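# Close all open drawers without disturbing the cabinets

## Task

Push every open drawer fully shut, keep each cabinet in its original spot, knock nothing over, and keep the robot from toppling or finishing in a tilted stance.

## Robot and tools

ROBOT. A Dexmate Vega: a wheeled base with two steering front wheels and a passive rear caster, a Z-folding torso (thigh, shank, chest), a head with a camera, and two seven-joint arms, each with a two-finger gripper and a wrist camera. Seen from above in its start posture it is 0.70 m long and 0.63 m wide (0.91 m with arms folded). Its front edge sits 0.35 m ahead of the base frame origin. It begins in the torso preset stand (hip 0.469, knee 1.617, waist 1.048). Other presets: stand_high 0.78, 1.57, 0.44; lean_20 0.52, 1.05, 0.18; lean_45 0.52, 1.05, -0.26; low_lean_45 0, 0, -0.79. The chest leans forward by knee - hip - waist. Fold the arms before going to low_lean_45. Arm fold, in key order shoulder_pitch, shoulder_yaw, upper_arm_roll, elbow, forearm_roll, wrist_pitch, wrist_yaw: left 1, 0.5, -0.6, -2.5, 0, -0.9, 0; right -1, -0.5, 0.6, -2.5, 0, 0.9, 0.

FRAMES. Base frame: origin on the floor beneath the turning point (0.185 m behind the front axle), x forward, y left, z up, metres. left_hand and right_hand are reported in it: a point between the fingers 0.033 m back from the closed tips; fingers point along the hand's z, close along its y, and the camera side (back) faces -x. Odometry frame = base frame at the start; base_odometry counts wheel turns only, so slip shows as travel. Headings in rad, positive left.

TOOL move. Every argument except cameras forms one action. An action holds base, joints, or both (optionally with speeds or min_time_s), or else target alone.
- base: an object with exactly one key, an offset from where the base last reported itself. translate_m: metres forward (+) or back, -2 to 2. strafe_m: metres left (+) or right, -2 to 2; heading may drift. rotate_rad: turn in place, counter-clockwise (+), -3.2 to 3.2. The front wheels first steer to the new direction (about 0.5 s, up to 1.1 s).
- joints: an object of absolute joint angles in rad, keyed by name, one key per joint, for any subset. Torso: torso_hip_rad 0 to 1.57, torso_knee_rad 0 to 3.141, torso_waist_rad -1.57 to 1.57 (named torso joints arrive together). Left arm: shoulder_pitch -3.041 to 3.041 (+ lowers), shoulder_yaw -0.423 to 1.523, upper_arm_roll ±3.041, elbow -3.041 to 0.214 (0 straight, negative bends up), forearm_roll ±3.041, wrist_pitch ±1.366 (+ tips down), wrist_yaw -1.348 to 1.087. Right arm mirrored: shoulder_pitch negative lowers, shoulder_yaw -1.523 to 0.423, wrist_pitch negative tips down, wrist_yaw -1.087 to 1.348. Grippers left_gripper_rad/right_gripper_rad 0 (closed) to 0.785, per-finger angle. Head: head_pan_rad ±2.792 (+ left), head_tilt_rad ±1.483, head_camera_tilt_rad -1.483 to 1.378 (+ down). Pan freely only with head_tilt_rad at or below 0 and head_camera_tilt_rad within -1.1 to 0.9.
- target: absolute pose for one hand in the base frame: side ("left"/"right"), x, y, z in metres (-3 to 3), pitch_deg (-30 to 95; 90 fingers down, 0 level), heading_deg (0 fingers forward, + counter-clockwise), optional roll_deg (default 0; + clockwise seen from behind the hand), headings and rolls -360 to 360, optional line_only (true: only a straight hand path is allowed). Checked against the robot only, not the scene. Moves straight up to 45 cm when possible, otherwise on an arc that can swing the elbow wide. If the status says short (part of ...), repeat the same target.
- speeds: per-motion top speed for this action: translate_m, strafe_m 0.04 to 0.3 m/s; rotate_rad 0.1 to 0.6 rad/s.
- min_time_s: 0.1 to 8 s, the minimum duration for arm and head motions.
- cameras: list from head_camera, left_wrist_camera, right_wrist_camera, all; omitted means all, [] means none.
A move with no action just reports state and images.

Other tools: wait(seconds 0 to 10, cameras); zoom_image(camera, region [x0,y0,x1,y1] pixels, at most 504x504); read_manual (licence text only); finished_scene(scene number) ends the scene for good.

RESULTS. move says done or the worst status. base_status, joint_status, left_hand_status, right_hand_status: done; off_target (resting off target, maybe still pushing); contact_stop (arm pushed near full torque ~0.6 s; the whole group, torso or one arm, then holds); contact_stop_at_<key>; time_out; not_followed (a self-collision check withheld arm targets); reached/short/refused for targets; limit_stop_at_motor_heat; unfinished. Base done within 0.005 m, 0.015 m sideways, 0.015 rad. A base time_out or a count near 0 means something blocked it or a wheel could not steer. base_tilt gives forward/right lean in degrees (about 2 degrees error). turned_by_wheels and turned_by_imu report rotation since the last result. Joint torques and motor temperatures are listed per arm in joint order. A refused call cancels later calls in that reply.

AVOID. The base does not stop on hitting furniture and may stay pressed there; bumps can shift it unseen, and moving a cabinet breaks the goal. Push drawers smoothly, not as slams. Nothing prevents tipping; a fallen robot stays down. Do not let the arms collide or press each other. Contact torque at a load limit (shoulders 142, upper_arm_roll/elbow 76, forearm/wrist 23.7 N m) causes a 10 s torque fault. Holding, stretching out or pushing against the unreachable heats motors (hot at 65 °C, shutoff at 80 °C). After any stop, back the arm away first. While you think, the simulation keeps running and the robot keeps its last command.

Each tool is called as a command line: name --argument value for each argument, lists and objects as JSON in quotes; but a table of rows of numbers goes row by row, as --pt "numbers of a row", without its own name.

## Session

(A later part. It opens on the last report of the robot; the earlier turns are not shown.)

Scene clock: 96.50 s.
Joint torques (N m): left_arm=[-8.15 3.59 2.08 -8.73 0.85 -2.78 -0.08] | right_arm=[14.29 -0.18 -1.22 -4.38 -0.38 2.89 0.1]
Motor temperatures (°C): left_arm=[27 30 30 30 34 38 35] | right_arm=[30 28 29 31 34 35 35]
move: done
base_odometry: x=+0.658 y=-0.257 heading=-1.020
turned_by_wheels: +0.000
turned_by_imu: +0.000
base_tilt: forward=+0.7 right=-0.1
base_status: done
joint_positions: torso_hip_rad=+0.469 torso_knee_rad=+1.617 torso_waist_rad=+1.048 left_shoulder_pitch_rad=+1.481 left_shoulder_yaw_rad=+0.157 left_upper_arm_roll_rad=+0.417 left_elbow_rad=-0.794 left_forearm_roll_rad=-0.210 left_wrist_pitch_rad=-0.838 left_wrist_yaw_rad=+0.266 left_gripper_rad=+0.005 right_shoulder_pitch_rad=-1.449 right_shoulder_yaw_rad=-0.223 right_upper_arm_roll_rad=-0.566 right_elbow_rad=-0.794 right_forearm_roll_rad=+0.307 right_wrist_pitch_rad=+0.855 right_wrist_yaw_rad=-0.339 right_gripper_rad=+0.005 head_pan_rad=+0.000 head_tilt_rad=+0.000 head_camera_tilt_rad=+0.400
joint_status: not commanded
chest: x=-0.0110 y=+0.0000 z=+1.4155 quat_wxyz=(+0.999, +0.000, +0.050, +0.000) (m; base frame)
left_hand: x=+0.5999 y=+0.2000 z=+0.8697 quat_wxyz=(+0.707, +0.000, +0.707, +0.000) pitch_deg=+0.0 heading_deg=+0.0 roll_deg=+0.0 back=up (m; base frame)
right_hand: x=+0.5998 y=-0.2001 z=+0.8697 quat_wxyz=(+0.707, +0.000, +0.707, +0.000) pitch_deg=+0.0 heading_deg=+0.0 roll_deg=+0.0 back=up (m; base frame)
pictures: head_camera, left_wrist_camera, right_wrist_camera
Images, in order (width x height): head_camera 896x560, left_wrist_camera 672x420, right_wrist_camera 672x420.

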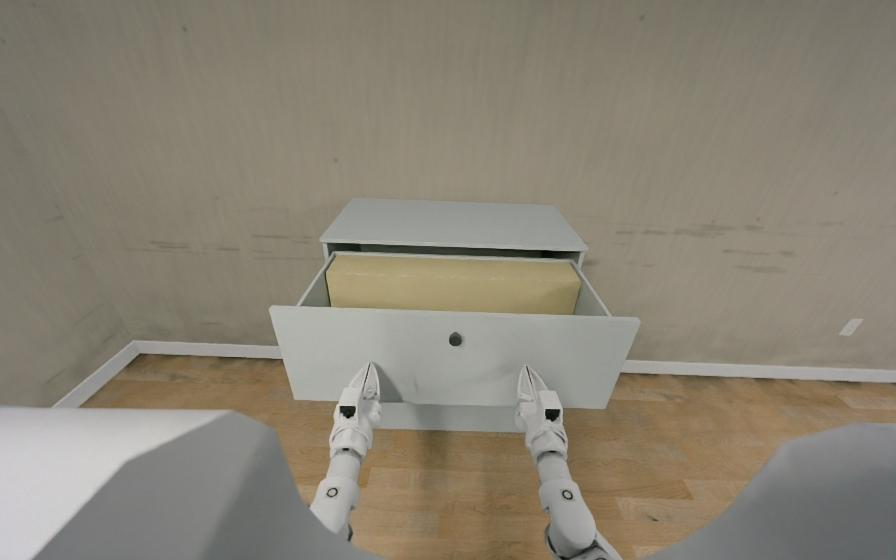

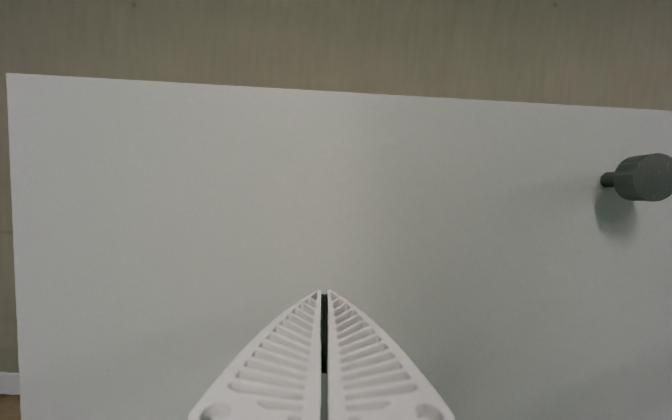

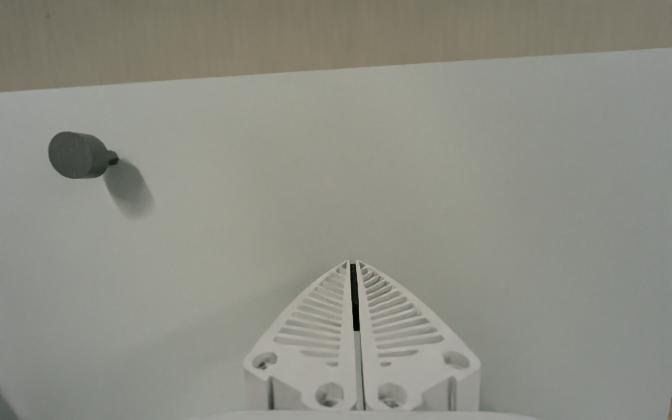

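move --base '{"rotate_rad":-0.07}' --cameras '[]'

move --base '{"translate_m":0.35}' --speeds '{"translate_m":0.06}'

Scene clock: 103.80 s.
Joint torques (N m): left_arm=[-9.99 0.62 -0.42 -11.44 -0.1 -2.53 0.05] | right_arm=[13.38 -0.7 -1.69 -4.23 -0.46 2.62 -0.16]
Motor temperatures (°C): left_arm=[27 30 30 30 34 38 35] | right_arm=[30 28 29 31 34 35 35]
move: done
base_odometry: x=+0.658 y=-0.257 heading=-1.090
turned_by_wheels: -0.070
turned_by_imu: -0.069
base_tilt: forward=+0.7 right=-0.1
base_status: done
joint_positions: torso_hip_rad=+0.469 torso_knee_rad=+1.617 torso_waist_rad=+1.048 left_shoulder_pitch_rad=+1.481 left_shoulder_yaw_rad=+0.157 left_upper_arm_roll_rad=+0.417 left_elbow_rad=-0.794 left_forearm_roll_rad=-0.210 left_wrist_pitch_rad=-0.838 left_wrist_yaw_rad=+0.266 left_gripper_rad=+0.005 right_shoulder_pitch_rad=-1.449 right_shoulder_yaw_rad=-0.223 right_upper_arm_roll_rad=-0.566 right_elbow_rad=-0.794 right_forearm_roll_rad=+0.307 right_wrist_pitch_rad=+0.855 right_wrist_yaw_rad=-0.339 right_gripper_rad=+0.005 head_pan_rad=+0.000 head_tilt_rad=+0.000 head_camera_tilt_rad=+0.400
joint_status: not commanded
chest: x=-0.0110 y=+0.0000 z=+1.4155 quat_wxyz=(+0.999, +0.000, +0.050, +0.000) (m; base frame)
left_hand: x=+0.5999 y=+0.2000 z=+0.8697 quat_wxyz=(+0.707, +0.000, +0.707, +0.000) pitch_deg=+0.0 heading_deg=+0.0 roll_deg=+0.0 back=up (m; base frame)
right_hand: x=+0.5998 y=-0.2001 z=+0.8697 quat_wxyz=(+0.707, +0.000, +0.707, +0.000) pitch_deg=+0.0 heading_deg=+0.0 roll_deg=+0.0 back=up (m; base frame)
pictures: none
No camera images: "cameras" was empty.

Scene clock: 110.50 s.
Joint torques (N m): left_arm=[-9.05 -1.57 -3.08 -8.69 0.39 -2.92 0.2] | right_arm=[14.08 -0.82 -1.42 -5.42 -0.4 2.06 0.07]
Motor temperatures (°C): left_arm=[28 30 30 31 34 38 35] | right_arm=[30 28 29 31 34 35 35]
move: done
base_odometry: x=+0.821 y=-0.566 heading=-1.091
turned_by_wheels: +0.000
turned_by_imu: +0.001
base_tilt: forward=+0.7 right=-0.1
base_status: done
joint_positions: torso_hip_rad=+0.469 torso_knee_rad=+1.617 torso_waist_rad=+1.048 left_shoulder_pitch_rad=+1.481 left_shoulder_yaw_rad=+0.157 left_upper_arm_roll_rad=+0.417 left_elbow_rad=-0.794 left_forearm_roll_rad=-0.210 left_wrist_pitch_rad=-0.838 left_wrist_yaw_rad=+0.266 left_gripper_rad=+0.005 right_shoulder_pitch_rad=-1.449 right_shoulder_yaw_rad=-0.223 right_upper_arm_roll_rad=-0.566 right_elbow_rad=-0.794 right_forearm_roll_rad=+0.307 right_wrist_pitch_rad=+0.855 right_wrist_yaw_rad=-0.339 right_gripper_rad=+0.005 head_pan_rad=+0.000 head_tilt_rad=+0.000 head_camera_tilt_rad=+0.400
joint_status: not commanded
chest: x=-0.0110 y=+0.0000 z=+1.4155 quat_wxyz=(+0.999, +0.000, +0.050, +0.000) (m; base frame)
left_hand: x=+0.5998 y=+0.2001 z=+0.8697 quat_wxyz=(+0.707, +0.000, +0.707, +0.000) pitch_deg=+0.0 heading_deg=+0.0 roll_deg=+0.0 back=up (m; base frame)
right_hand: x=+0.5998 y=-0.2001 z=+0.8697 quat_wxyz=(+0.707, +0.000, +0.707, +0.000) pitch_deg=+0.0 heading_deg=+0.0 roll_deg=+0.0 back=up (m; base frame)
pictures: head_camera, left_wrist_camera, right_wrist_camera
Images, in order (width x height): head_camera 896x560, left_wrist_camera 672x420, right_wrist_camera 672x420.

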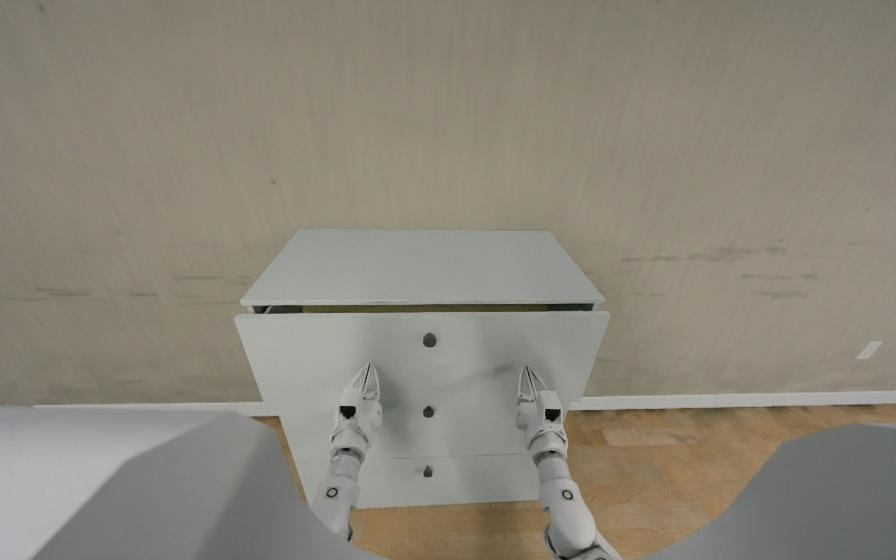

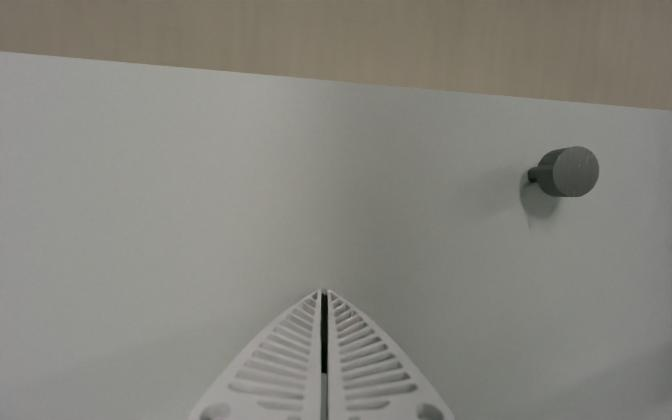

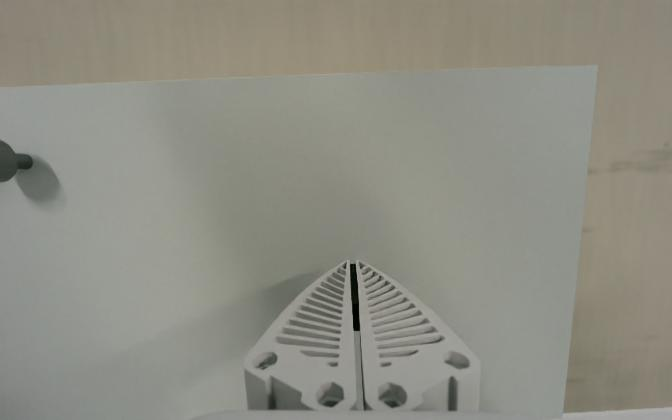

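move --base '{"translate_m":0.04}' --speeds '{"translate_m":0.04}' --cameras '["head_camera"]'

zoom_image --camera "head_camera" --region '[200, 220, 650, 440]'

Scene clock: 116.47 s.
Joint torques (N m): left_arm=[-9.75 -0.08 -2.39 -10.07 0.24 -3.04 -0.19] | right_arm=[14.92 -0.99 -1.56 -4.93 -0.39 2.2 0.01]
Motor temperatures (°C): left_arm=[28 30 30 31 34 39 35] | right_arm=[30 28 29 31 34 35 35]
move: done
base_odometry: x=+0.840 y=-0.602 heading=-1.091
turned_by_wheels: +0.000
turned_by_imu: +0.000
base_tilt: forward=+0.6 right=+0.0
base_status: done
joint_positions: torso_hip_rad=+0.469 torso_knee_rad=+1.617 torso_waist_rad=+1.048 left_shoulder_pitch_rad=+1.481 left_shoulder_yaw_rad=+0.157 left_upper_arm_roll_rad=+0.417 left_elbow_rad=-0.794 left_forearm_roll_rad=-0.210 left_wrist_pitch_rad=-0.838 left_wrist_yaw_rad=+0.266 left_gripper_rad=+0.005 right_shoulder_pitch_rad=-1.449 right_shoulder_yaw_rad=-0.223 right_upper_arm_roll_rad=-0.566 right_elbow_rad=-0.794 right_forearm_roll_rad=+0.307 right_wrist_pitch_rad=+0.855 right_wrist_yaw_rad=-0.339 right_gripper_rad=+0.005 head_pan_rad=+0.000 head_tilt_rad=+0.000 head_camera_tilt_rad=+0.400
joint_status: not commanded
chest: x=-0.0110 y=+0.0000 z=+1.4155 quat_wxyz=(+0.999, +0.000, +0.050, +0.000) (m; base frame)
left_hand: x=+0.5998 y=+0.2000 z=+0.8697 quat_wxyz=(+0.707, +0.000, +0.707, +0.000) pitch_deg=+0.0 heading_deg=+0.0 roll_deg=+0.0 back=up (m; base frame)
right_hand: x=+0.5998 y=-0.2001 z=+0.8697 quat_wxyz=(+0.707, +0.000, +0.707, +0.000) pitch_deg=+0.0 heading_deg=+0.0 roll_deg=+0.0 back=up (m; base frame)
pictures: head_camera
Images, in order (width x height): head_camera 896x560.

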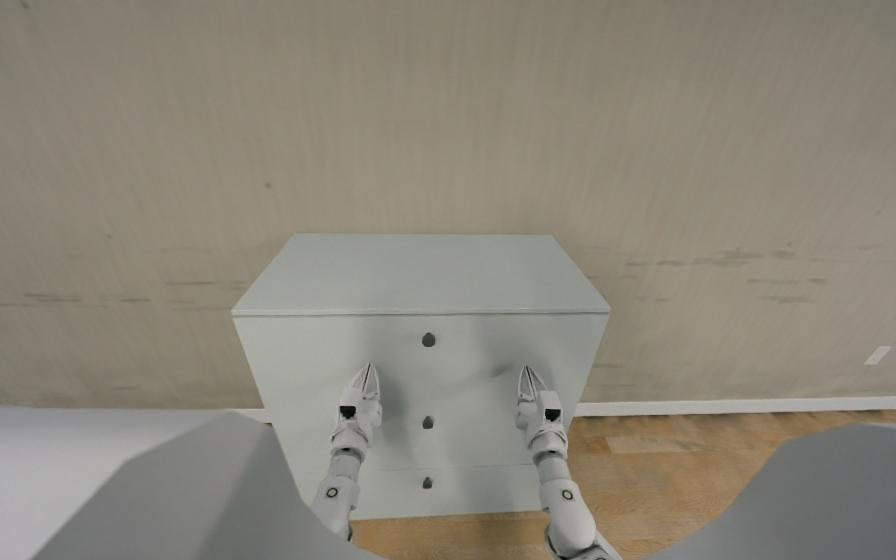

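Scaled by 1.120 from the camera's 896x560 image, which has a finer 960x600 frame.

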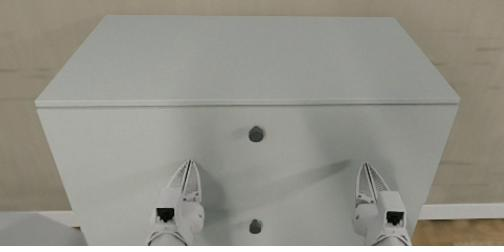

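move --base '{"translate_m":0.012}' --speeds '{"translate_m":0.04}' --cameras '["head_camera"]'

zoom_image --camera "head_camera" --region '[210, 240, 460, 400]'

zoom_image --camera "head_camera" --region '[400, 240, 650, 400]'

Scene clock: 124.07 s.
Joint torques (N m): left_arm=[-24.02 0.49 -3.18 -16.05 0.14 -2.92 -0.47] | right_arm=[13.74 -0.26 -1.45 -5.03 -0.35 3 -0.05]
Motor temperatures (°C): left_arm=[28 30 30 31 34 39 35] | right_arm=[30 28 29 31 34 35 35]
move: done
base_odometry: x=+0.845 y=-0.612 heading=-1.091
turned_by_wheels: +0.000
turned_by_imu: +0.001
base_tilt: forward=+0.6 right=+0.0
base_status: done
joint_positions: torso_hip_rad=+0.469 torso_knee_rad=+1.617 torso_waist_rad=+1.048 left_shoulder_pitch_rad=+1.481 left_shoulder_yaw_rad=+0.157 left_upper_arm_roll_rad=+0.417 left_elbow_rad=-0.794 left_forearm_roll_rad=-0.210 left_wrist_pitch_rad=-0.838 left_wrist_yaw_rad=+0.266 left_gripper_rad=+0.005 right_shoulder_pitch_rad=-1.449 right_shoulder_yaw_rad=-0.223 right_upper_arm_roll_rad=-0.566 right_elbow_rad=-0.794 right_forearm_roll_rad=+0.307 right_wrist_pitch_rad=+0.855 right_wrist_yaw_rad=-0.339 right_gripper_rad=+0.005 head_pan_rad=+0.000 head_tilt_rad=+0.000 head_camera_tilt_rad=+0.400
joint_status: not commanded
chest: x=-0.0113 y=+0.0000 z=+1.4155 quat_wxyz=(+0.999, +0.000, +0.050, +0.000) (m; base frame)
left_hand: x=+0.5992 y=+0.2000 z=+0.8692 quat_wxyz=(+0.707, +0.000, +0.708, +0.000) pitch_deg=+0.1 heading_deg=+0.0 roll_deg=+0.0 back=up (m; base frame)
right_hand: x=+0.5997 y=-0.2001 z=+0.8699 quat_wxyz=(+0.707, +0.000, +0.707, +0.000) pitch_deg=+0.0 heading_deg=+0.0 roll_deg=+0.0 back=up (m; base frame)
pictures: head_camera
Images, in order (width x height): head_camera 896x560.

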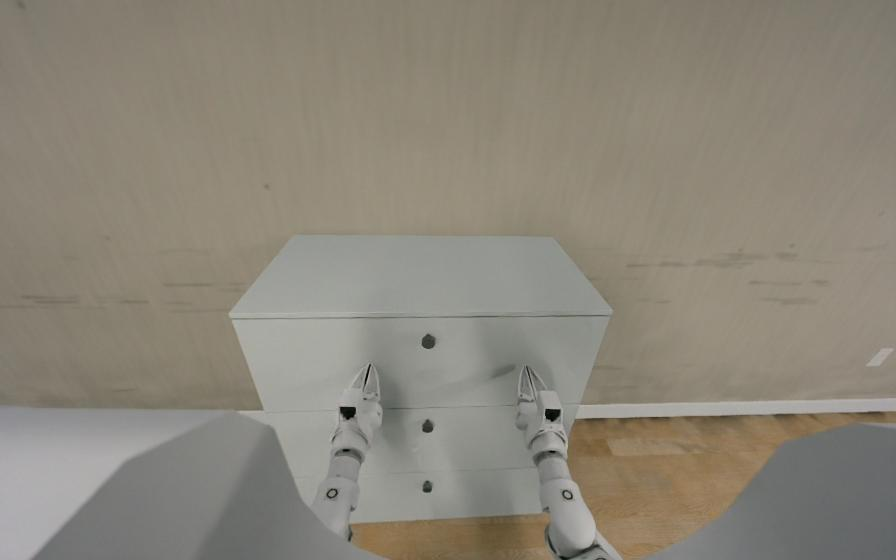

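Scaled by 2.016 from the camera's 896x560 image, which has a finer 960x600 frame.

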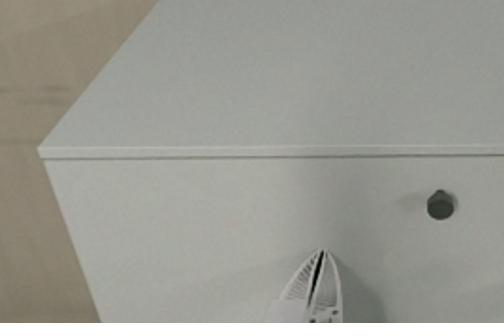

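Scaled by 2.016 from the camera's 896x560 image, which has a finer 960x600 frame.

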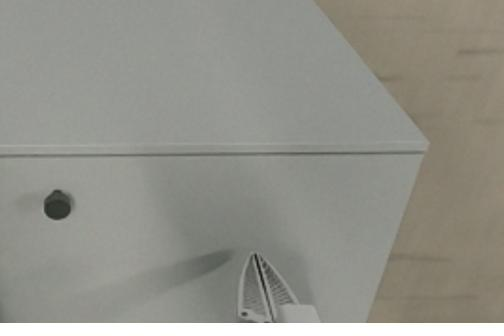

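move --base '{"translate_m":-0.3}' --cameras '["head_camera"]'

move --base '{"rotate_rad":-1.57}' --joints '{"head_camera_tilt_rad":0.25}'

Scene clock: 141.37 s.
Joint torques (N m): left_arm=[-11.36 -0.13 -4.39 -11.02 0.12 -2.87 -0.52] | right_arm=[13.03 -0.57 -1.76 -5.33 -0.46 2.91 0.02]
Motor temperatures (°C): left_arm=[29 30 30 31 34 39 35] | right_arm=[30 28 29 31 34 36 35]
move: done
base_odometry: x=+0.706 y=-0.347 heading=-1.092
turned_by_wheels: -0.001
turned_by_imu: +0.000
base_tilt: forward=+0.6 right=-0.1
base_status: done
joint_positions: torso_hip_rad=+0.469 torso_knee_rad=+1.617 torso_waist_rad=+1.048 left_shoulder_pitch_rad=+1.481 left_shoulder_yaw_rad=+0.157 left_upper_arm_roll_rad=+0.417 left_elbow_rad=-0.794 left_forearm_roll_rad=-0.210 left_wrist_pitch_rad=-0.838 left_wrist_yaw_rad=+0.266 left_gripper_rad=+0.005 right_shoulder_pitch_rad=-1.449 right_shoulder_yaw_rad=-0.223 right_upper_arm_roll_rad=-0.566 right_elbow_rad=-0.794 right_forearm_roll_rad=+0.307 right_wrist_pitch_rad=+0.855 right_wrist_yaw_rad=-0.339 right_gripper_rad=+0.005 head_pan_rad=+0.000 head_tilt_rad=+0.000 head_camera_tilt_rad=+0.400
joint_status: not commanded
chest: x=-0.0111 y=+0.0000 z=+1.4155 quat_wxyz=(+0.999, +0.000, +0.050, +0.000) (m; base frame)
left_hand: x=+0.5998 y=+0.1999 z=+0.8697 quat_wxyz=(+0.707, +0.000, +0.707, +0.000) pitch_deg=+0.0 heading_deg=+0.0 roll_deg=+0.0 back=up (m; base frame)
right_hand: x=+0.5997 y=-0.2001 z=+0.8698 quat_wxyz=(+0.707, +0.000, +0.707, +0.000) pitch_deg=+0.0 heading_deg=+0.0 roll_deg=+0.0 back=up (m; base frame)
pictures: head_camera
Images, in order (width x height): head_camera 896x560.

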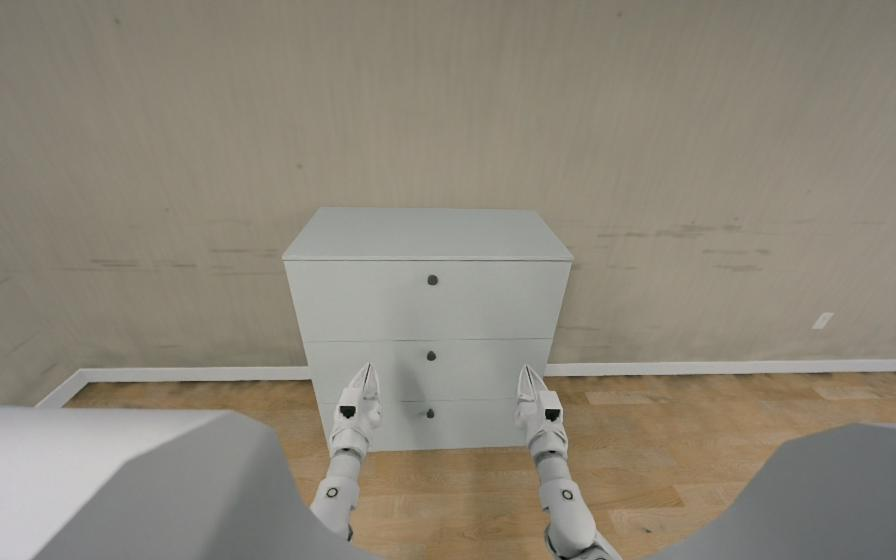

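Scene clock: 145.57 s.
Joint torques (N m): left_arm=[-11.89 0.71 -4.67 -11.99 0.34 -3.38 -0.21] | right_arm=[13.77 -0.55 -1.57 -5.24 -0.38 2.85 0.01]
Motor temperatures (°C): left_arm=[29 30 30 31 34 39 35] | right_arm=[30 28 29 31 34 36 35]
move: done
base_odometry: x=+0.707 y=-0.348 heading=-2.664
turned_by_wheels: -1.572
turned_by_imu: -1.542
base_tilt: forward=+0.7 right=-0.1
base_status: done
joint_positions: torso_hip_rad=+0.469 torso_knee_rad=+1.617 torso_waist_rad=+1.048 left_shoulder_pitch_rad=+1.481 left_shoulder_yaw_rad=+0.157 left_upper_arm_roll_rad=+0.417 left_elbow_rad=-0.794 left_forearm_roll_rad=-0.210 left_wrist_pitch_rad=-0.838 left_wrist_yaw_rad=+0.266 left_gripper_rad=+0.005 right_shoulder_pitch_rad=-1.449 right_shoulder_yaw_rad=-0.223 right_upper_arm_roll_rad=-0.566 right_elbow_rad=-0.794 right_forearm_roll_rad=+0.307 right_wrist_pitch_rad=+0.855 right_wrist_yaw_rad=-0.339 right_gripper_rad=+0.005 head_pan_rad=+0.000 head_tilt_rad=+0.000 head_camera_tilt_rad=+0.250
joint_status: all done
chest: x=-0.0111 y=+0.0000 z=+1.4155 quat_wxyz=(+0.999, +0.000, +0.050, +0.000) (m; base frame)
left_hand: x=+0.5998 y=+0.1999 z=+0.8698 quat_wxyz=(+0.707, +0.000, +0.707, +0.000) pitch_deg=+0.0 heading_deg=+0.0 roll_deg=+0.0 back=up (m; base frame)
right_hand: x=+0.5997 y=-0.2001 z=+0.8698 quat_wxyz=(+0.707, +0.000, +0.707, +0.000) pitch_deg=+0.0 heading_deg=+0.0 roll_deg=+0.0 back=up (m; base frame)
pictures: head_camera, left_wrist_camera, right_wrist_camera
Images, in order (width x height): head_camera 896x560, left_wrist_camera 672x420, right_wrist_camera 672x420.

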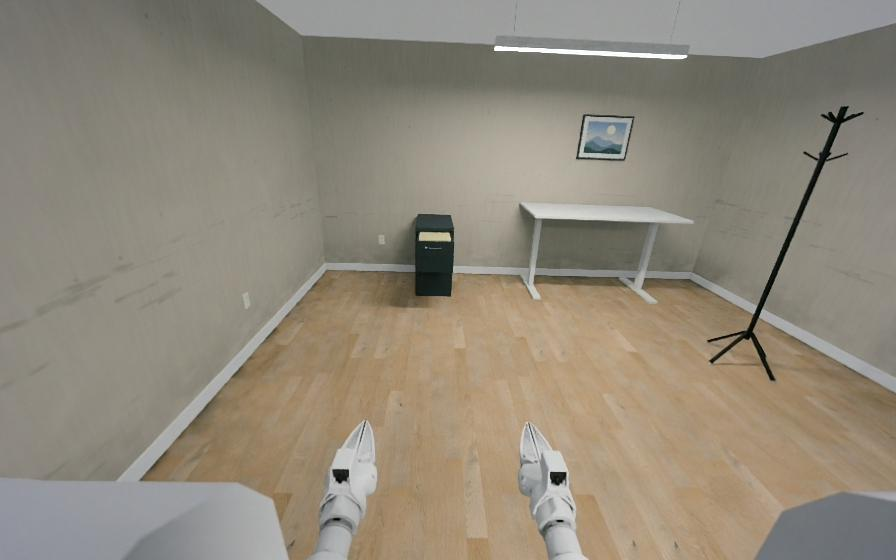

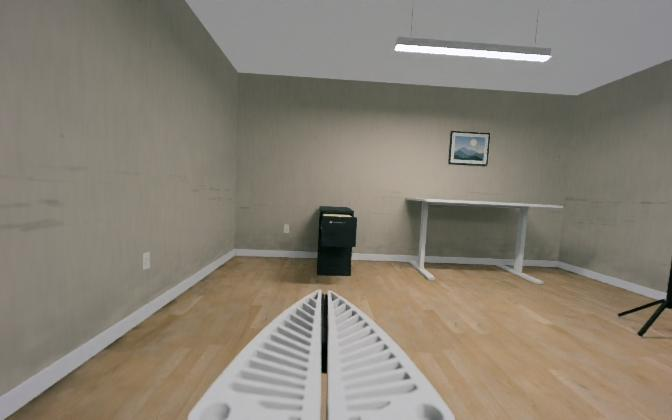

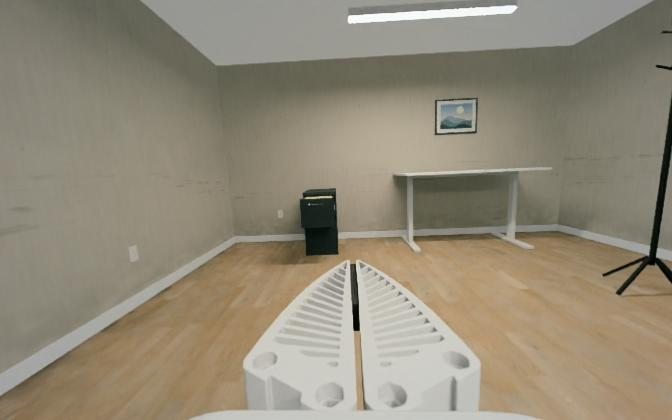

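move --base '{"translate_m":1.8}' --cameras '[]'

move --base '{"strafe_m":0.15}' --joints '{"head_camera_tilt_rad":0.4}'

Scene clock: 160.23 s.
Joint torques (N m): left_arm=[-10.41 1.07 -3.73 -9.86 0.86 -2.88 -0.41] | right_arm=[14.45 0.26 -1.44 -5.02 -0.37 3.13 0]
Motor temperatures (°C): left_arm=[28 30 30 31 34 39 35] | right_arm=[30 28 29 31 34 36 35]
move: done
base_odometry: x=-0.890 y=-1.179 heading=-2.664
turned_by_wheels: +0.000
turned_by_imu: +0.002
base_tilt: forward=+0.7 right=+0.0
base_status: done
joint_positions: torso_hip_rad=+0.469 torso_knee_rad=+1.617 torso_waist_rad=+1.048 left_shoulder_pitch_rad=+1.481 left_shoulder_yaw_rad=+0.157 left_upper_arm_roll_rad=+0.417 left_elbow_rad=-0.794 left_forearm_roll_rad=-0.210 left_wrist_pitch_rad=-0.838 left_wrist_yaw_rad=+0.266 left_gripper_rad=+0.005 right_shoulder_pitch_rad=-1.449 right_shoulder_yaw_rad=-0.223 right_upper_arm_roll_rad=-0.566 right_elbow_rad=-0.794 right_forearm_roll_rad=+0.307 right_wrist_pitch_rad=+0.855 right_wrist_yaw_rad=-0.339 right_gripper_rad=+0.005 head_pan_rad=+0.000 head_tilt_rad=+0.000 head_camera_tilt_rad=+0.250
joint_status: not commanded
chest: x=-0.0110 y=+0.0000 z=+1.4155 quat_wxyz=(+0.999, +0.000, +0.050, +0.000) (m; base frame)
left_hand: x=+0.5998 y=+0.1999 z=+0.8697 quat_wxyz=(+0.707, +0.000, +0.707, +0.000) pitch_deg=+0.0 heading_deg=+0.0 roll_deg=+0.0 back=up (m; base frame)
right_hand: x=+0.5998 y=-0.2001 z=+0.8697 quat_wxyz=(+0.707, +0.000, +0.707, +0.000) pitch_deg=+0.0 heading_deg=+0.0 roll_deg=+0.0 back=up (m; base frame)
pictures: none
No camera images: "cameras" was empty.

Scene clock: 163.37 s.
Joint torques (N m): left_arm=[-10.11 0.65 -2.68 -9.02 0.23 -0.65 0.22] | right_arm=[13.77 -1.04 -1.08 -5.08 -0.48 2.39 0.15]
Motor temperatures (°C): left_arm=[28 30 30 31 34 39 35] | right_arm=[30 28 29 31 34 36 35]
move: done
base_odometry: x=-0.821 y=-1.312 heading=-2.664
turned_by_wheels: +0.001
turned_by_imu: -0.003
base_tilt: forward=+0.6 right=-0.1
base_status: done
joint_positions: torso_hip_rad=+0.469 torso_knee_rad=+1.617 torso_waist_rad=+1.048 left_shoulder_pitch_rad=+1.481 left_shoulder_yaw_rad=+0.157 left_upper_arm_roll_rad=+0.417 left_elbow_rad=-0.794 left_forearm_roll_rad=-0.210 left_wrist_pitch_rad=-0.838 left_wrist_yaw_rad=+0.266 left_gripper_rad=+0.005 right_shoulder_pitch_rad=-1.449 right_shoulder_yaw_rad=-0.223 right_upper_arm_roll_rad=-0.566 right_elbow_rad=-0.794 right_forearm_roll_rad=+0.307 right_wrist_pitch_rad=+0.856 right_wrist_yaw_rad=-0.339 right_gripper_rad=+0.005 head_pan_rad=+0.000 head_tilt_rad=+0.000 head_camera_tilt_rad=+0.400
joint_status: all done
chest: x=-0.0110 y=+0.0000 z=+1.4155 quat_wxyz=(+0.999, +0.000, +0.050, +0.000) (m; base frame)
left_hand: x=+0.5998 y=+0.2000 z=+0.8697 quat_wxyz=(+0.707, +0.000, +0.707, +0.000) pitch_deg=+0.0 heading_deg=+0.0 roll_deg=+0.0 back=up (m; base frame)
right_hand: x=+0.5998 y=-0.2001 z=+0.8697 quat_wxyz=(+0.707, +0.000, +0.707, +0.000) pitch_deg=+0.0 heading_deg=+0.0 roll_deg=+0.0 back=up (m; base frame)
pictures: head_camera, left_wrist_camera, right_wrist_camera
Images, in order (width x height): head_camera 896x560, left_wrist_camera 672x420, right_wrist_camera 672x420.

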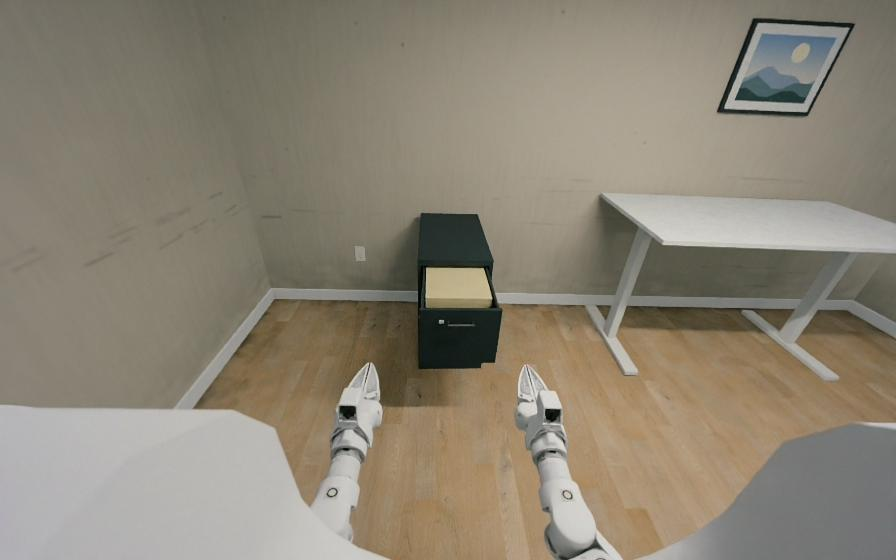

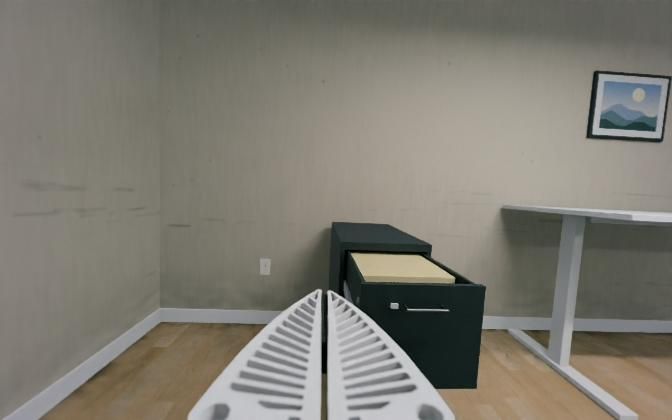

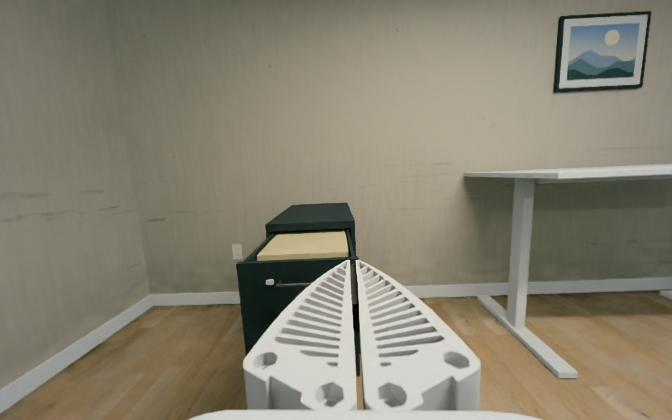

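move --joints '{"torso_hip_rad":0,"torso_knee_rad":0.6,"torso_waist_rad":0.3}' --base '{"strafe_m":-0.05}'

Scene clock: 191.83 s.
Joint torques (N m): left_arm=[-6.94 -1.62 -1.33 -8.98 -0.08 -3.11 0.1] | right_arm=[9.36 0.07 -1.94 -4.02 -0.59 2.88 0.09]
Motor temperatures (°C): left_arm=[28 30 30 31 34 39 35] | right_arm=[30 28 29 31 34 36 35]
move: done
base_odometry: x=-0.844 y=-1.268 heading=-2.664
turned_by_wheels: +0.000
turned_by_imu: +0.001
base_tilt: forward=+0.6 right=-0.1
base_status: done
joint_positions: torso_hip_rad=+0.000 torso_knee_rad=+0.600 torso_waist_rad=+0.300 left_shoulder_pitch_rad=+1.481 left_shoulder_yaw_rad=+0.157 left_upper_arm_roll_rad=+0.417 left_elbow_rad=-0.794 left_forearm_roll_rad=-0.210 left_wrist_pitch_rad=-0.838 left_wrist_yaw_rad=+0.266 left_gripper_rad=+0.005 right_shoulder_pitch_rad=-1.449 right_shoulder_yaw_rad=-0.223 right_upper_arm_roll_rad=-0.566 right_elbow_rad=-0.794 right_forearm_roll_rad=+0.307 right_wrist_pitch_rad=+0.856 right_wrist_yaw_rad=-0.339 right_gripper_rad=+0.005 head_pan_rad=+0.000 head_tilt_rad=+0.000 head_camera_tilt_rad=+0.400
joint_status: all done
chest: x=-0.0448 y=+0.0000 z=+1.1384 quat_wxyz=(+0.989, +0.000, +0.149, +0.000) (m; base frame)
left_hand: x=+0.4456 y=+0.2000 z=+0.4822 quat_wxyz=(+0.633, +0.000, +0.774, +0.000) pitch_deg=+11.5 heading_deg=+0.0 roll_deg=+0.0 back=up (m; base frame)
right_hand: x=+0.4456 y=-0.2001 z=+0.4822 quat_wxyz=(+0.633, +0.000, +0.774, +0.000) pitch_deg=+11.5 heading_deg=+0.0 roll_deg=+0.0 back=up (m; base frame)
pictures: head_camera, left_wrist_camera, right_wrist_camera
Images, in order (width x height): head_camera 896x560, left_wrist_camera 672x420, right_wrist_camera 672x420.

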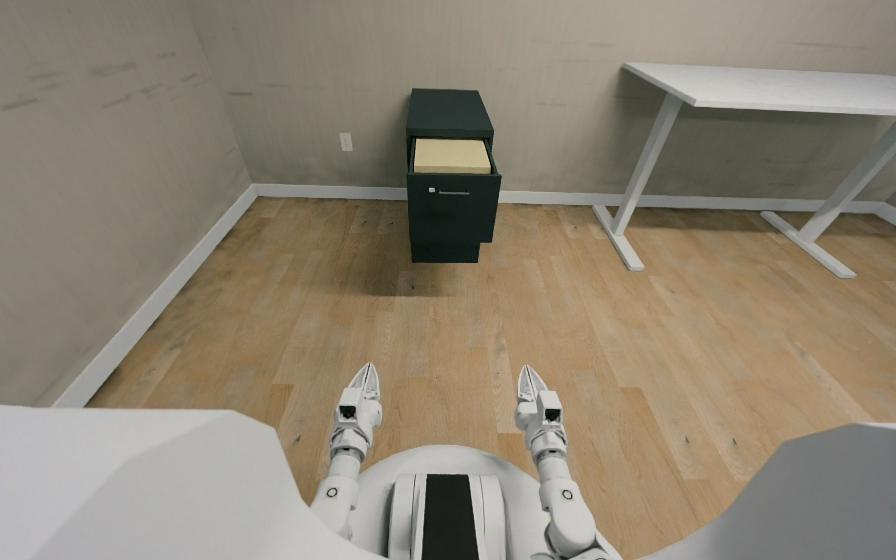

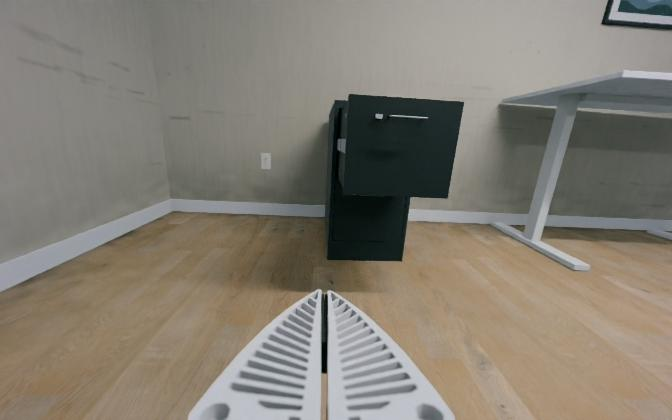

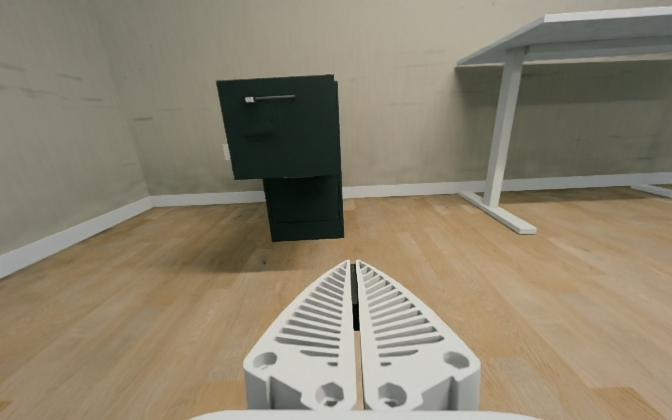

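move --target '{"side":"left","x":0.46,"y":0.11,"z":0.46,"pitch_deg":12,"heading_deg":0}' --cameras '[]'

move --target '{"side":"right","x":0.46,"y":-0.13,"z":0.46,"pitch_deg":12,"heading_deg":0}' --cameras '[]'

move --base '{"translate_m":0.75}'

Scene clock: 201.57 s.
Joint torques (N m): left_arm=[-5.84 -2.02 -0.15 -9.44 0.05 -2.88 0.04] | right_arm=[9.98 0.64 -2.02 -4.15 -0.55 2.98 -0.01]
Motor temperatures (°C): left_arm=[28 30 30 31 34 39 35] | right_arm=[30 28 29 31 34 36 35]
move: refused
base_odometry: x=-0.844 y=-1.268 heading=-2.664
turned_by_wheels: +0.000
turned_by_imu: +0.001
base_tilt: forward=+0.6 right=-0.1
base_status: not commanded
joint_positions: torso_hip_rad=+0.000 torso_knee_rad=+0.600 torso_waist_rad=+0.300 left_shoulder_pitch_rad=+1.481 left_shoulder_yaw_rad=+0.157 left_upper_arm_roll_rad=+0.417 left_elbow_rad=-0.794 left_forearm_roll_rad=-0.210 left_wrist_pitch_rad=-0.838 left_wrist_yaw_rad=+0.266 left_gripper_rad=+0.005 right_shoulder_pitch_rad=-1.449 right_shoulder_yaw_rad=-0.223 right_upper_arm_roll_rad=-0.566 right_elbow_rad=-0.794 right_forearm_roll_rad=+0.307 right_wrist_pitch_rad=+0.856 right_wrist_yaw_rad=-0.339 right_gripper_rad=+0.005 head_pan_rad=+0.000 head_tilt_rad=+0.000 head_camera_tilt_rad=+0.400
joint_status: not commanded
chest: x=-0.0448 y=+0.0000 z=+1.1384 quat_wxyz=(+0.989, +0.000, +0.149, +0.000) (m; base frame)
left_hand: x=+0.4456 y=+0.2000 z=+0.4822 quat_wxyz=(+0.633, +0.000, +0.774, +0.000) pitch_deg=+11.5 heading_deg=+0.0 roll_deg=+0.0 back=up (m; base frame)
left_hand_status: refused: no posture of the arm gets there (out of reach): the closest leaves the hand 1.4 cm and 1 deg from the pose. Nothing moved.
right_hand: x=+0.4456 y=-0.2001 z=+0.4822 quat_wxyz=(+0.633, +0.000, +0.774, +0.000) pitch_deg=+11.5 heading_deg=+0.0 roll_deg=+0.0 back=up (m; base frame)
pictures: none
No camera images: "cameras" was empty.

not run: a stop came earlier in this reply.

not run: a stop came earlier in this reply.

move --target '{"side":"left","x":0.46,"y":0.11,"z":0.48,"pitch_deg":20,"heading_deg":0}' --cameras '[]'

move --target '{"side":"right","x":0.46,"y":-0.13,"z":0.48,"pitch_deg":20,"heading_deg":0}' --cameras '[]'

move --base '{"translate_m":0.75}'

Scene clock: 205.77 s.
Joint torques (N m): left_arm=[-5.18 1.44 -2.9 -8.73 0.36 -2.3 0.14] | right_arm=[10.18 -0.04 -2.05 -3.86 -0.6 2.53 0.19]
Motor temperatures (°C): left_arm=[28 30 30 31 34 39 35] | right_arm=[30 28 29 31 34 36 35]
move: refused
base_odometry: x=-0.844 y=-1.268 heading=-2.664
turned_by_wheels: +0.000
turned_by_imu: +0.001
base_tilt: forward=+0.6 right=-0.1
base_status: not commanded
joint_positions: torso_hip_rad=+0.000 torso_knee_rad=+0.600 torso_waist_rad=+0.300 left_shoulder_pitch_rad=+1.481 left_shoulder_yaw_rad=+0.157 left_upper_arm_roll_rad=+0.417 left_elbow_rad=-0.794 left_forearm_roll_rad=-0.210 left_wrist_pitch_rad=-0.838 left_wrist_yaw_rad=+0.266 left_gripper_rad=+0.005 right_shoulder_pitch_rad=-1.449 right_shoulder_yaw_rad=-0.223 right_upper_arm_roll_rad=-0.566 right_elbow_rad=-0.794 right_forearm_roll_rad=+0.307 right_wrist_pitch_rad=+0.856 right_wrist_yaw_rad=-0.339 right_gripper_rad=+0.005 head_pan_rad=+0.000 head_tilt_rad=+0.000 head_camera_tilt_rad=+0.400
joint_status: not commanded
chest: x=-0.0448 y=+0.0000 z=+1.1384 quat_wxyz=(+0.989, +0.000, +0.149, +0.000) (m; base frame)
left_hand: x=+0.4456 y=+0.2000 z=+0.4822 quat_wxyz=(+0.633, +0.000, +0.774, +0.000) pitch_deg=+11.5 heading_deg=+0.0 roll_deg=+0.0 back=up (m; base frame)
left_hand_status: refused: the best posture that gets there brings the left wrist within 1.9 cm of the torso (limit 2.6). Nothing moved.
right_hand: x=+0.4456 y=-0.2001 z=+0.4822 quat_wxyz=(+0.633, +0.000, +0.774, +0.000) pitch_deg=+11.5 heading_deg=+0.0 roll_deg=+0.0 back=up (m; base frame)
pictures: none
No camera images: "cameras" was empty.

not run: a stop came earlier in this reply.

not run: a stop came earlier in this reply.

move --target '{"side":"left","x":0.47,"y":0.14,"z":0.49,"pitch_deg":18,"heading_deg":0}' --cameras '[]'

move --target '{"side":"right","x":0.47,"y":-0.15,"z":0.49,"pitch_deg":18,"heading_deg":0}' --cameras '[]'

move --base '{"translate_m":0.75}'

Scene clock: 212.80 s.
Joint torques (N m): left_arm=[-2.07 -4.26 0.68 -10.94 0.44 -1.3 0.22] | right_arm=[10.04 0.09 -1.99 -4.74 -0.62 2.12 0.13]
Motor temperatures (°C): left_arm=[28 30 30 31 34 39 35] | right_arm=[30 28 29 31 34 36 35]
move: done
base_odometry: x=-0.844 y=-1.268 heading=-2.664
turned_by_wheels: +0.000
turned_by_imu: +0.001
base_tilt: forward=+0.7 right=+0.0
base_status: not commanded
joint_positions: torso_hip_rad=+0.000 torso_knee_rad=+0.600 torso_waist_rad=+0.300 left_shoulder_pitch_rad=+1.558 left_shoulder_yaw_rad=+0.155 left_upper_arm_roll_rad=+0.447 left_elbow_rad=-1.207 left_forearm_roll_rad=-0.164 left_wrist_pitch_rad=-0.403 left_wrist_yaw_rad=+0.384 left_gripper_rad=+0.005 right_shoulder_pitch_rad=-1.449 right_shoulder_yaw_rad=-0.223 right_upper_arm_roll_rad=-0.566 right_elbow_rad=-0.794 right_forearm_roll_rad=+0.307 right_wrist_pitch_rad=+0.856 right_wrist_yaw_rad=-0.339 right_gripper_rad=+0.005 head_pan_rad=+0.000 head_tilt_rad=+0.000 head_camera_tilt_rad=+0.400
joint_status: not commanded
chest: x=-0.0448 y=+0.0000 z=+1.1384 quat_wxyz=(+0.989, +0.000, +0.149, +0.000) (m; base frame)
left_hand: x=+0.4697 y=+0.1409 z=+0.4896 quat_wxyz=(+0.588, +0.000, +0.809, +0.000) pitch_deg=+17.9 heading_deg=+0.0 roll_deg=+0.0 back=up (m; base frame)
left_hand_status: reached (straight line, planned for 1.8 s): 1 mm and 0.1 deg off.
right_hand: x=+0.4456 y=-0.2001 z=+0.4822 quat_wxyz=(+0.633, +0.000, +0.774, +0.000) pitch_deg=+11.5 heading_deg=+0.0 roll_deg=+0.0 back=up (m; base frame)
pictures: none
No camera images: "cameras" was empty.

Scene clock: 216.10 s.
Joint torques (N m): left_arm=[-3.48 -3.71 0.94 -12.82 0.67 -2.17 -0.04] | right_arm=[-1.19 -0.63 -2.65 -10.32 -1.52 1.94 -0.06]
Motor temperatures (°C): left_arm=[28 30 30 31 34 39 35] | right_arm=[30 28 29 31 34 36 35]
move: done
base_odometry: x=-0.844 y=-1.268 heading=-2.664
turned_by_wheels: +0.000
turned_by_imu: +0.001
base_tilt: forward=+0.6 right=-0.1
base_status: not commanded
joint_positions: torso_hip_rad=+0.000 torso_knee_rad=+0.600 torso_waist_rad=+0.300 left_shoulder_pitch_rad=+1.559 left_shoulder_yaw_rad=+0.155 left_upper_arm_roll_rad=+0.448 left_elbow_rad=-1.212 left_forearm_roll_rad=-0.163 left_wrist_pitch_rad=-0.397 left_wrist_yaw_rad=+0.385 left_gripper_rad=+0.005 right_shoulder_pitch_rad=-1.515 right_shoulder_yaw_rad=-0.269 right_upper_arm_roll_rad=-0.580 right_elbow_rad=-1.217 right_forearm_roll_rad=+0.289 right_wrist_pitch_rad=+0.428 right_wrist_yaw_rad=-0.461 right_gripper_rad=+0.005 head_pan_rad=+0.000 head_tilt_rad=+0.000 head_camera_tilt_rad=+0.400
joint_status: not commanded
chest: x=-0.0448 y=+0.0000 z=+1.1384 quat_wxyz=(+0.989, +0.000, +0.149, +0.000) (m; base frame)
left_hand: x=+0.4700 y=+0.1401 z=+0.4899 quat_wxyz=(+0.588, +0.000, +0.809, +0.000) pitch_deg=+18.0 heading_deg=+0.0 roll_deg=+0.0 back=up (m; base frame)
right_hand: x=+0.4699 y=-0.1509 z=+0.4897 quat_wxyz=(+0.588, +0.000, +0.809, +0.000) pitch_deg=+17.9 heading_deg=+0.0 roll_deg=+0.0 back=up (m; base frame)
right_hand_status: reached (straight line, planned for 1.8 s): 1 mm and 0.1 deg off.
pictures: none
No camera images: "cameras" was empty.

Scene clock: 220.70 s.
Joint torques (N m): left_arm=[-5.55 -3.03 -0.62 -12.58 0.49 -4.15 0.1] | right_arm=[9.71 0.83 3.37 -10.2 -1.35 2.81 0.14]
Motor temperatures (°C): left_arm=[28 30 30 31 34 39 35] | right_arm=[30 28 29 31 34 36 35]
move: done
base_odometry: x=-1.508 y=-1.616 heading=-2.664
turned_by_wheels: +0.000
turned_by_imu: +0.002
base_tilt: forward=+0.7 right=-0.1
base_status: done
joint_positions: torso_hip_rad=+0.000 torso_knee_rad=+0.600 torso_waist_rad=+0.300 left_shoulder_pitch_rad=+1.559 left_shoulder_yaw_rad=+0.154 left_upper_arm_roll_rad=+0.448 left_elbow_rad=-1.212 left_forearm_roll_rad=-0.163 left_wrist_pitch_rad=-0.397 left_wrist_yaw_rad=+0.385 left_gripper_rad=+0.005 right_shoulder_pitch_rad=-1.516 right_shoulder_yaw_rad=-0.269 right_upper_arm_roll_rad=-0.581 right_elbow_rad=-1.223 right_forearm_roll_rad=+0.289 right_wrist_pitch_rad=+0.422 right_wrist_yaw_rad=-0.462 right_gripper_rad=+0.005 head_pan_rad=+0.000 head_tilt_rad=+0.000 head_camera_tilt_rad=+0.400
joint_status: not commanded
chest: x=-0.0447 y=+0.0000 z=+1.1383 quat_wxyz=(+0.989, +0.000, +0.150, +0.000) (m; base frame)
left_hand: x=+0.4697 y=+0.1399 z=+0.4896 quat_wxyz=(+0.587, +0.000, +0.809, +0.000) pitch_deg=+18.1 heading_deg=+0.0 roll_deg=+0.0 back=up (m; base frame)
right_hand: x=+0.4695 y=-0.1499 z=+0.4894 quat_wxyz=(+0.587, +0.000, +0.809, +0.000) pitch_deg=+18.1 heading_deg=+0.0 roll_deg=+0.0 back=up (m; base frame)
pictures: head_camera, left_wrist_camera, right_wrist_camera
Images, in order (width x height): head_camera 896x560, left_wrist_camera 672x420, right_wrist_camera 672x420.

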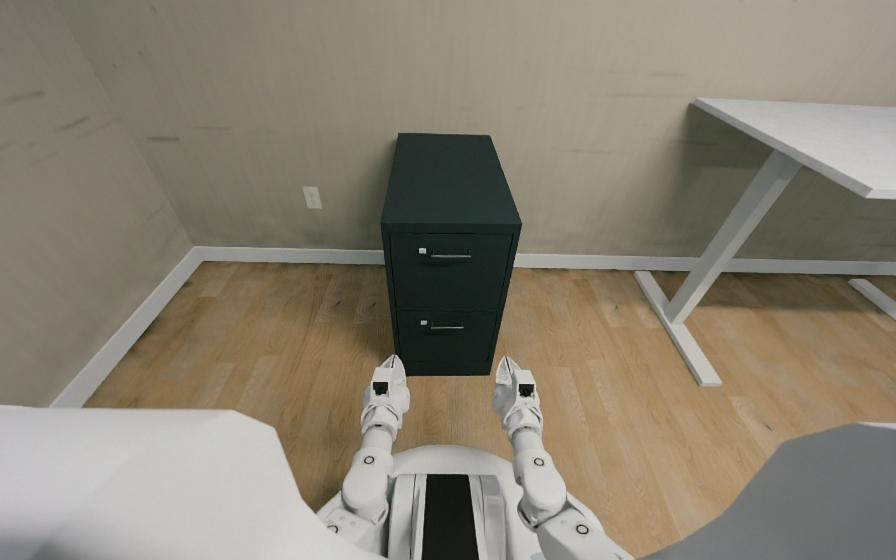

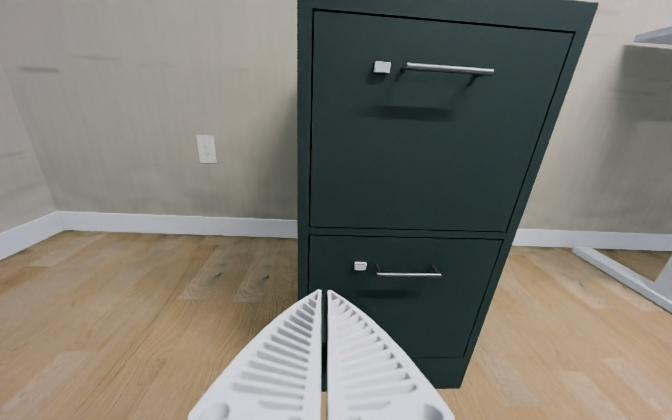

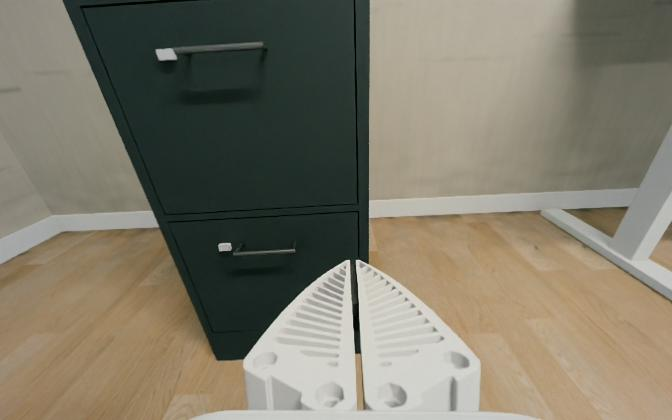

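zoom_image --camera "left_wrist_camera" --region '[280, 0, 620, 240]'

zoom_image --camera "head_camera" --region '[360, 120, 540, 390]'

Scaled by 1.482 from the camera's 672x420 image, which has a finer 960x600 frame.

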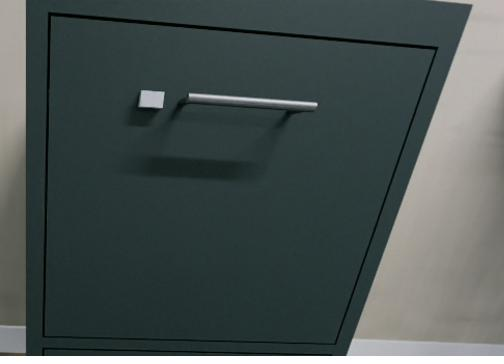

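Scaled by 1.867 from the camera's 896x560 image, which has a finer 960x600 frame.

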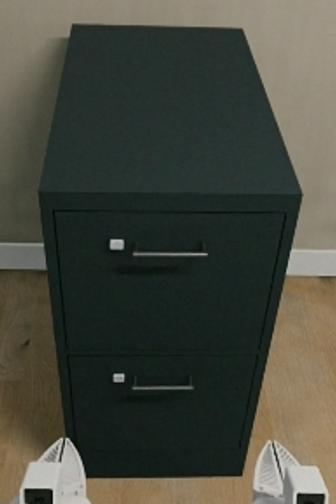

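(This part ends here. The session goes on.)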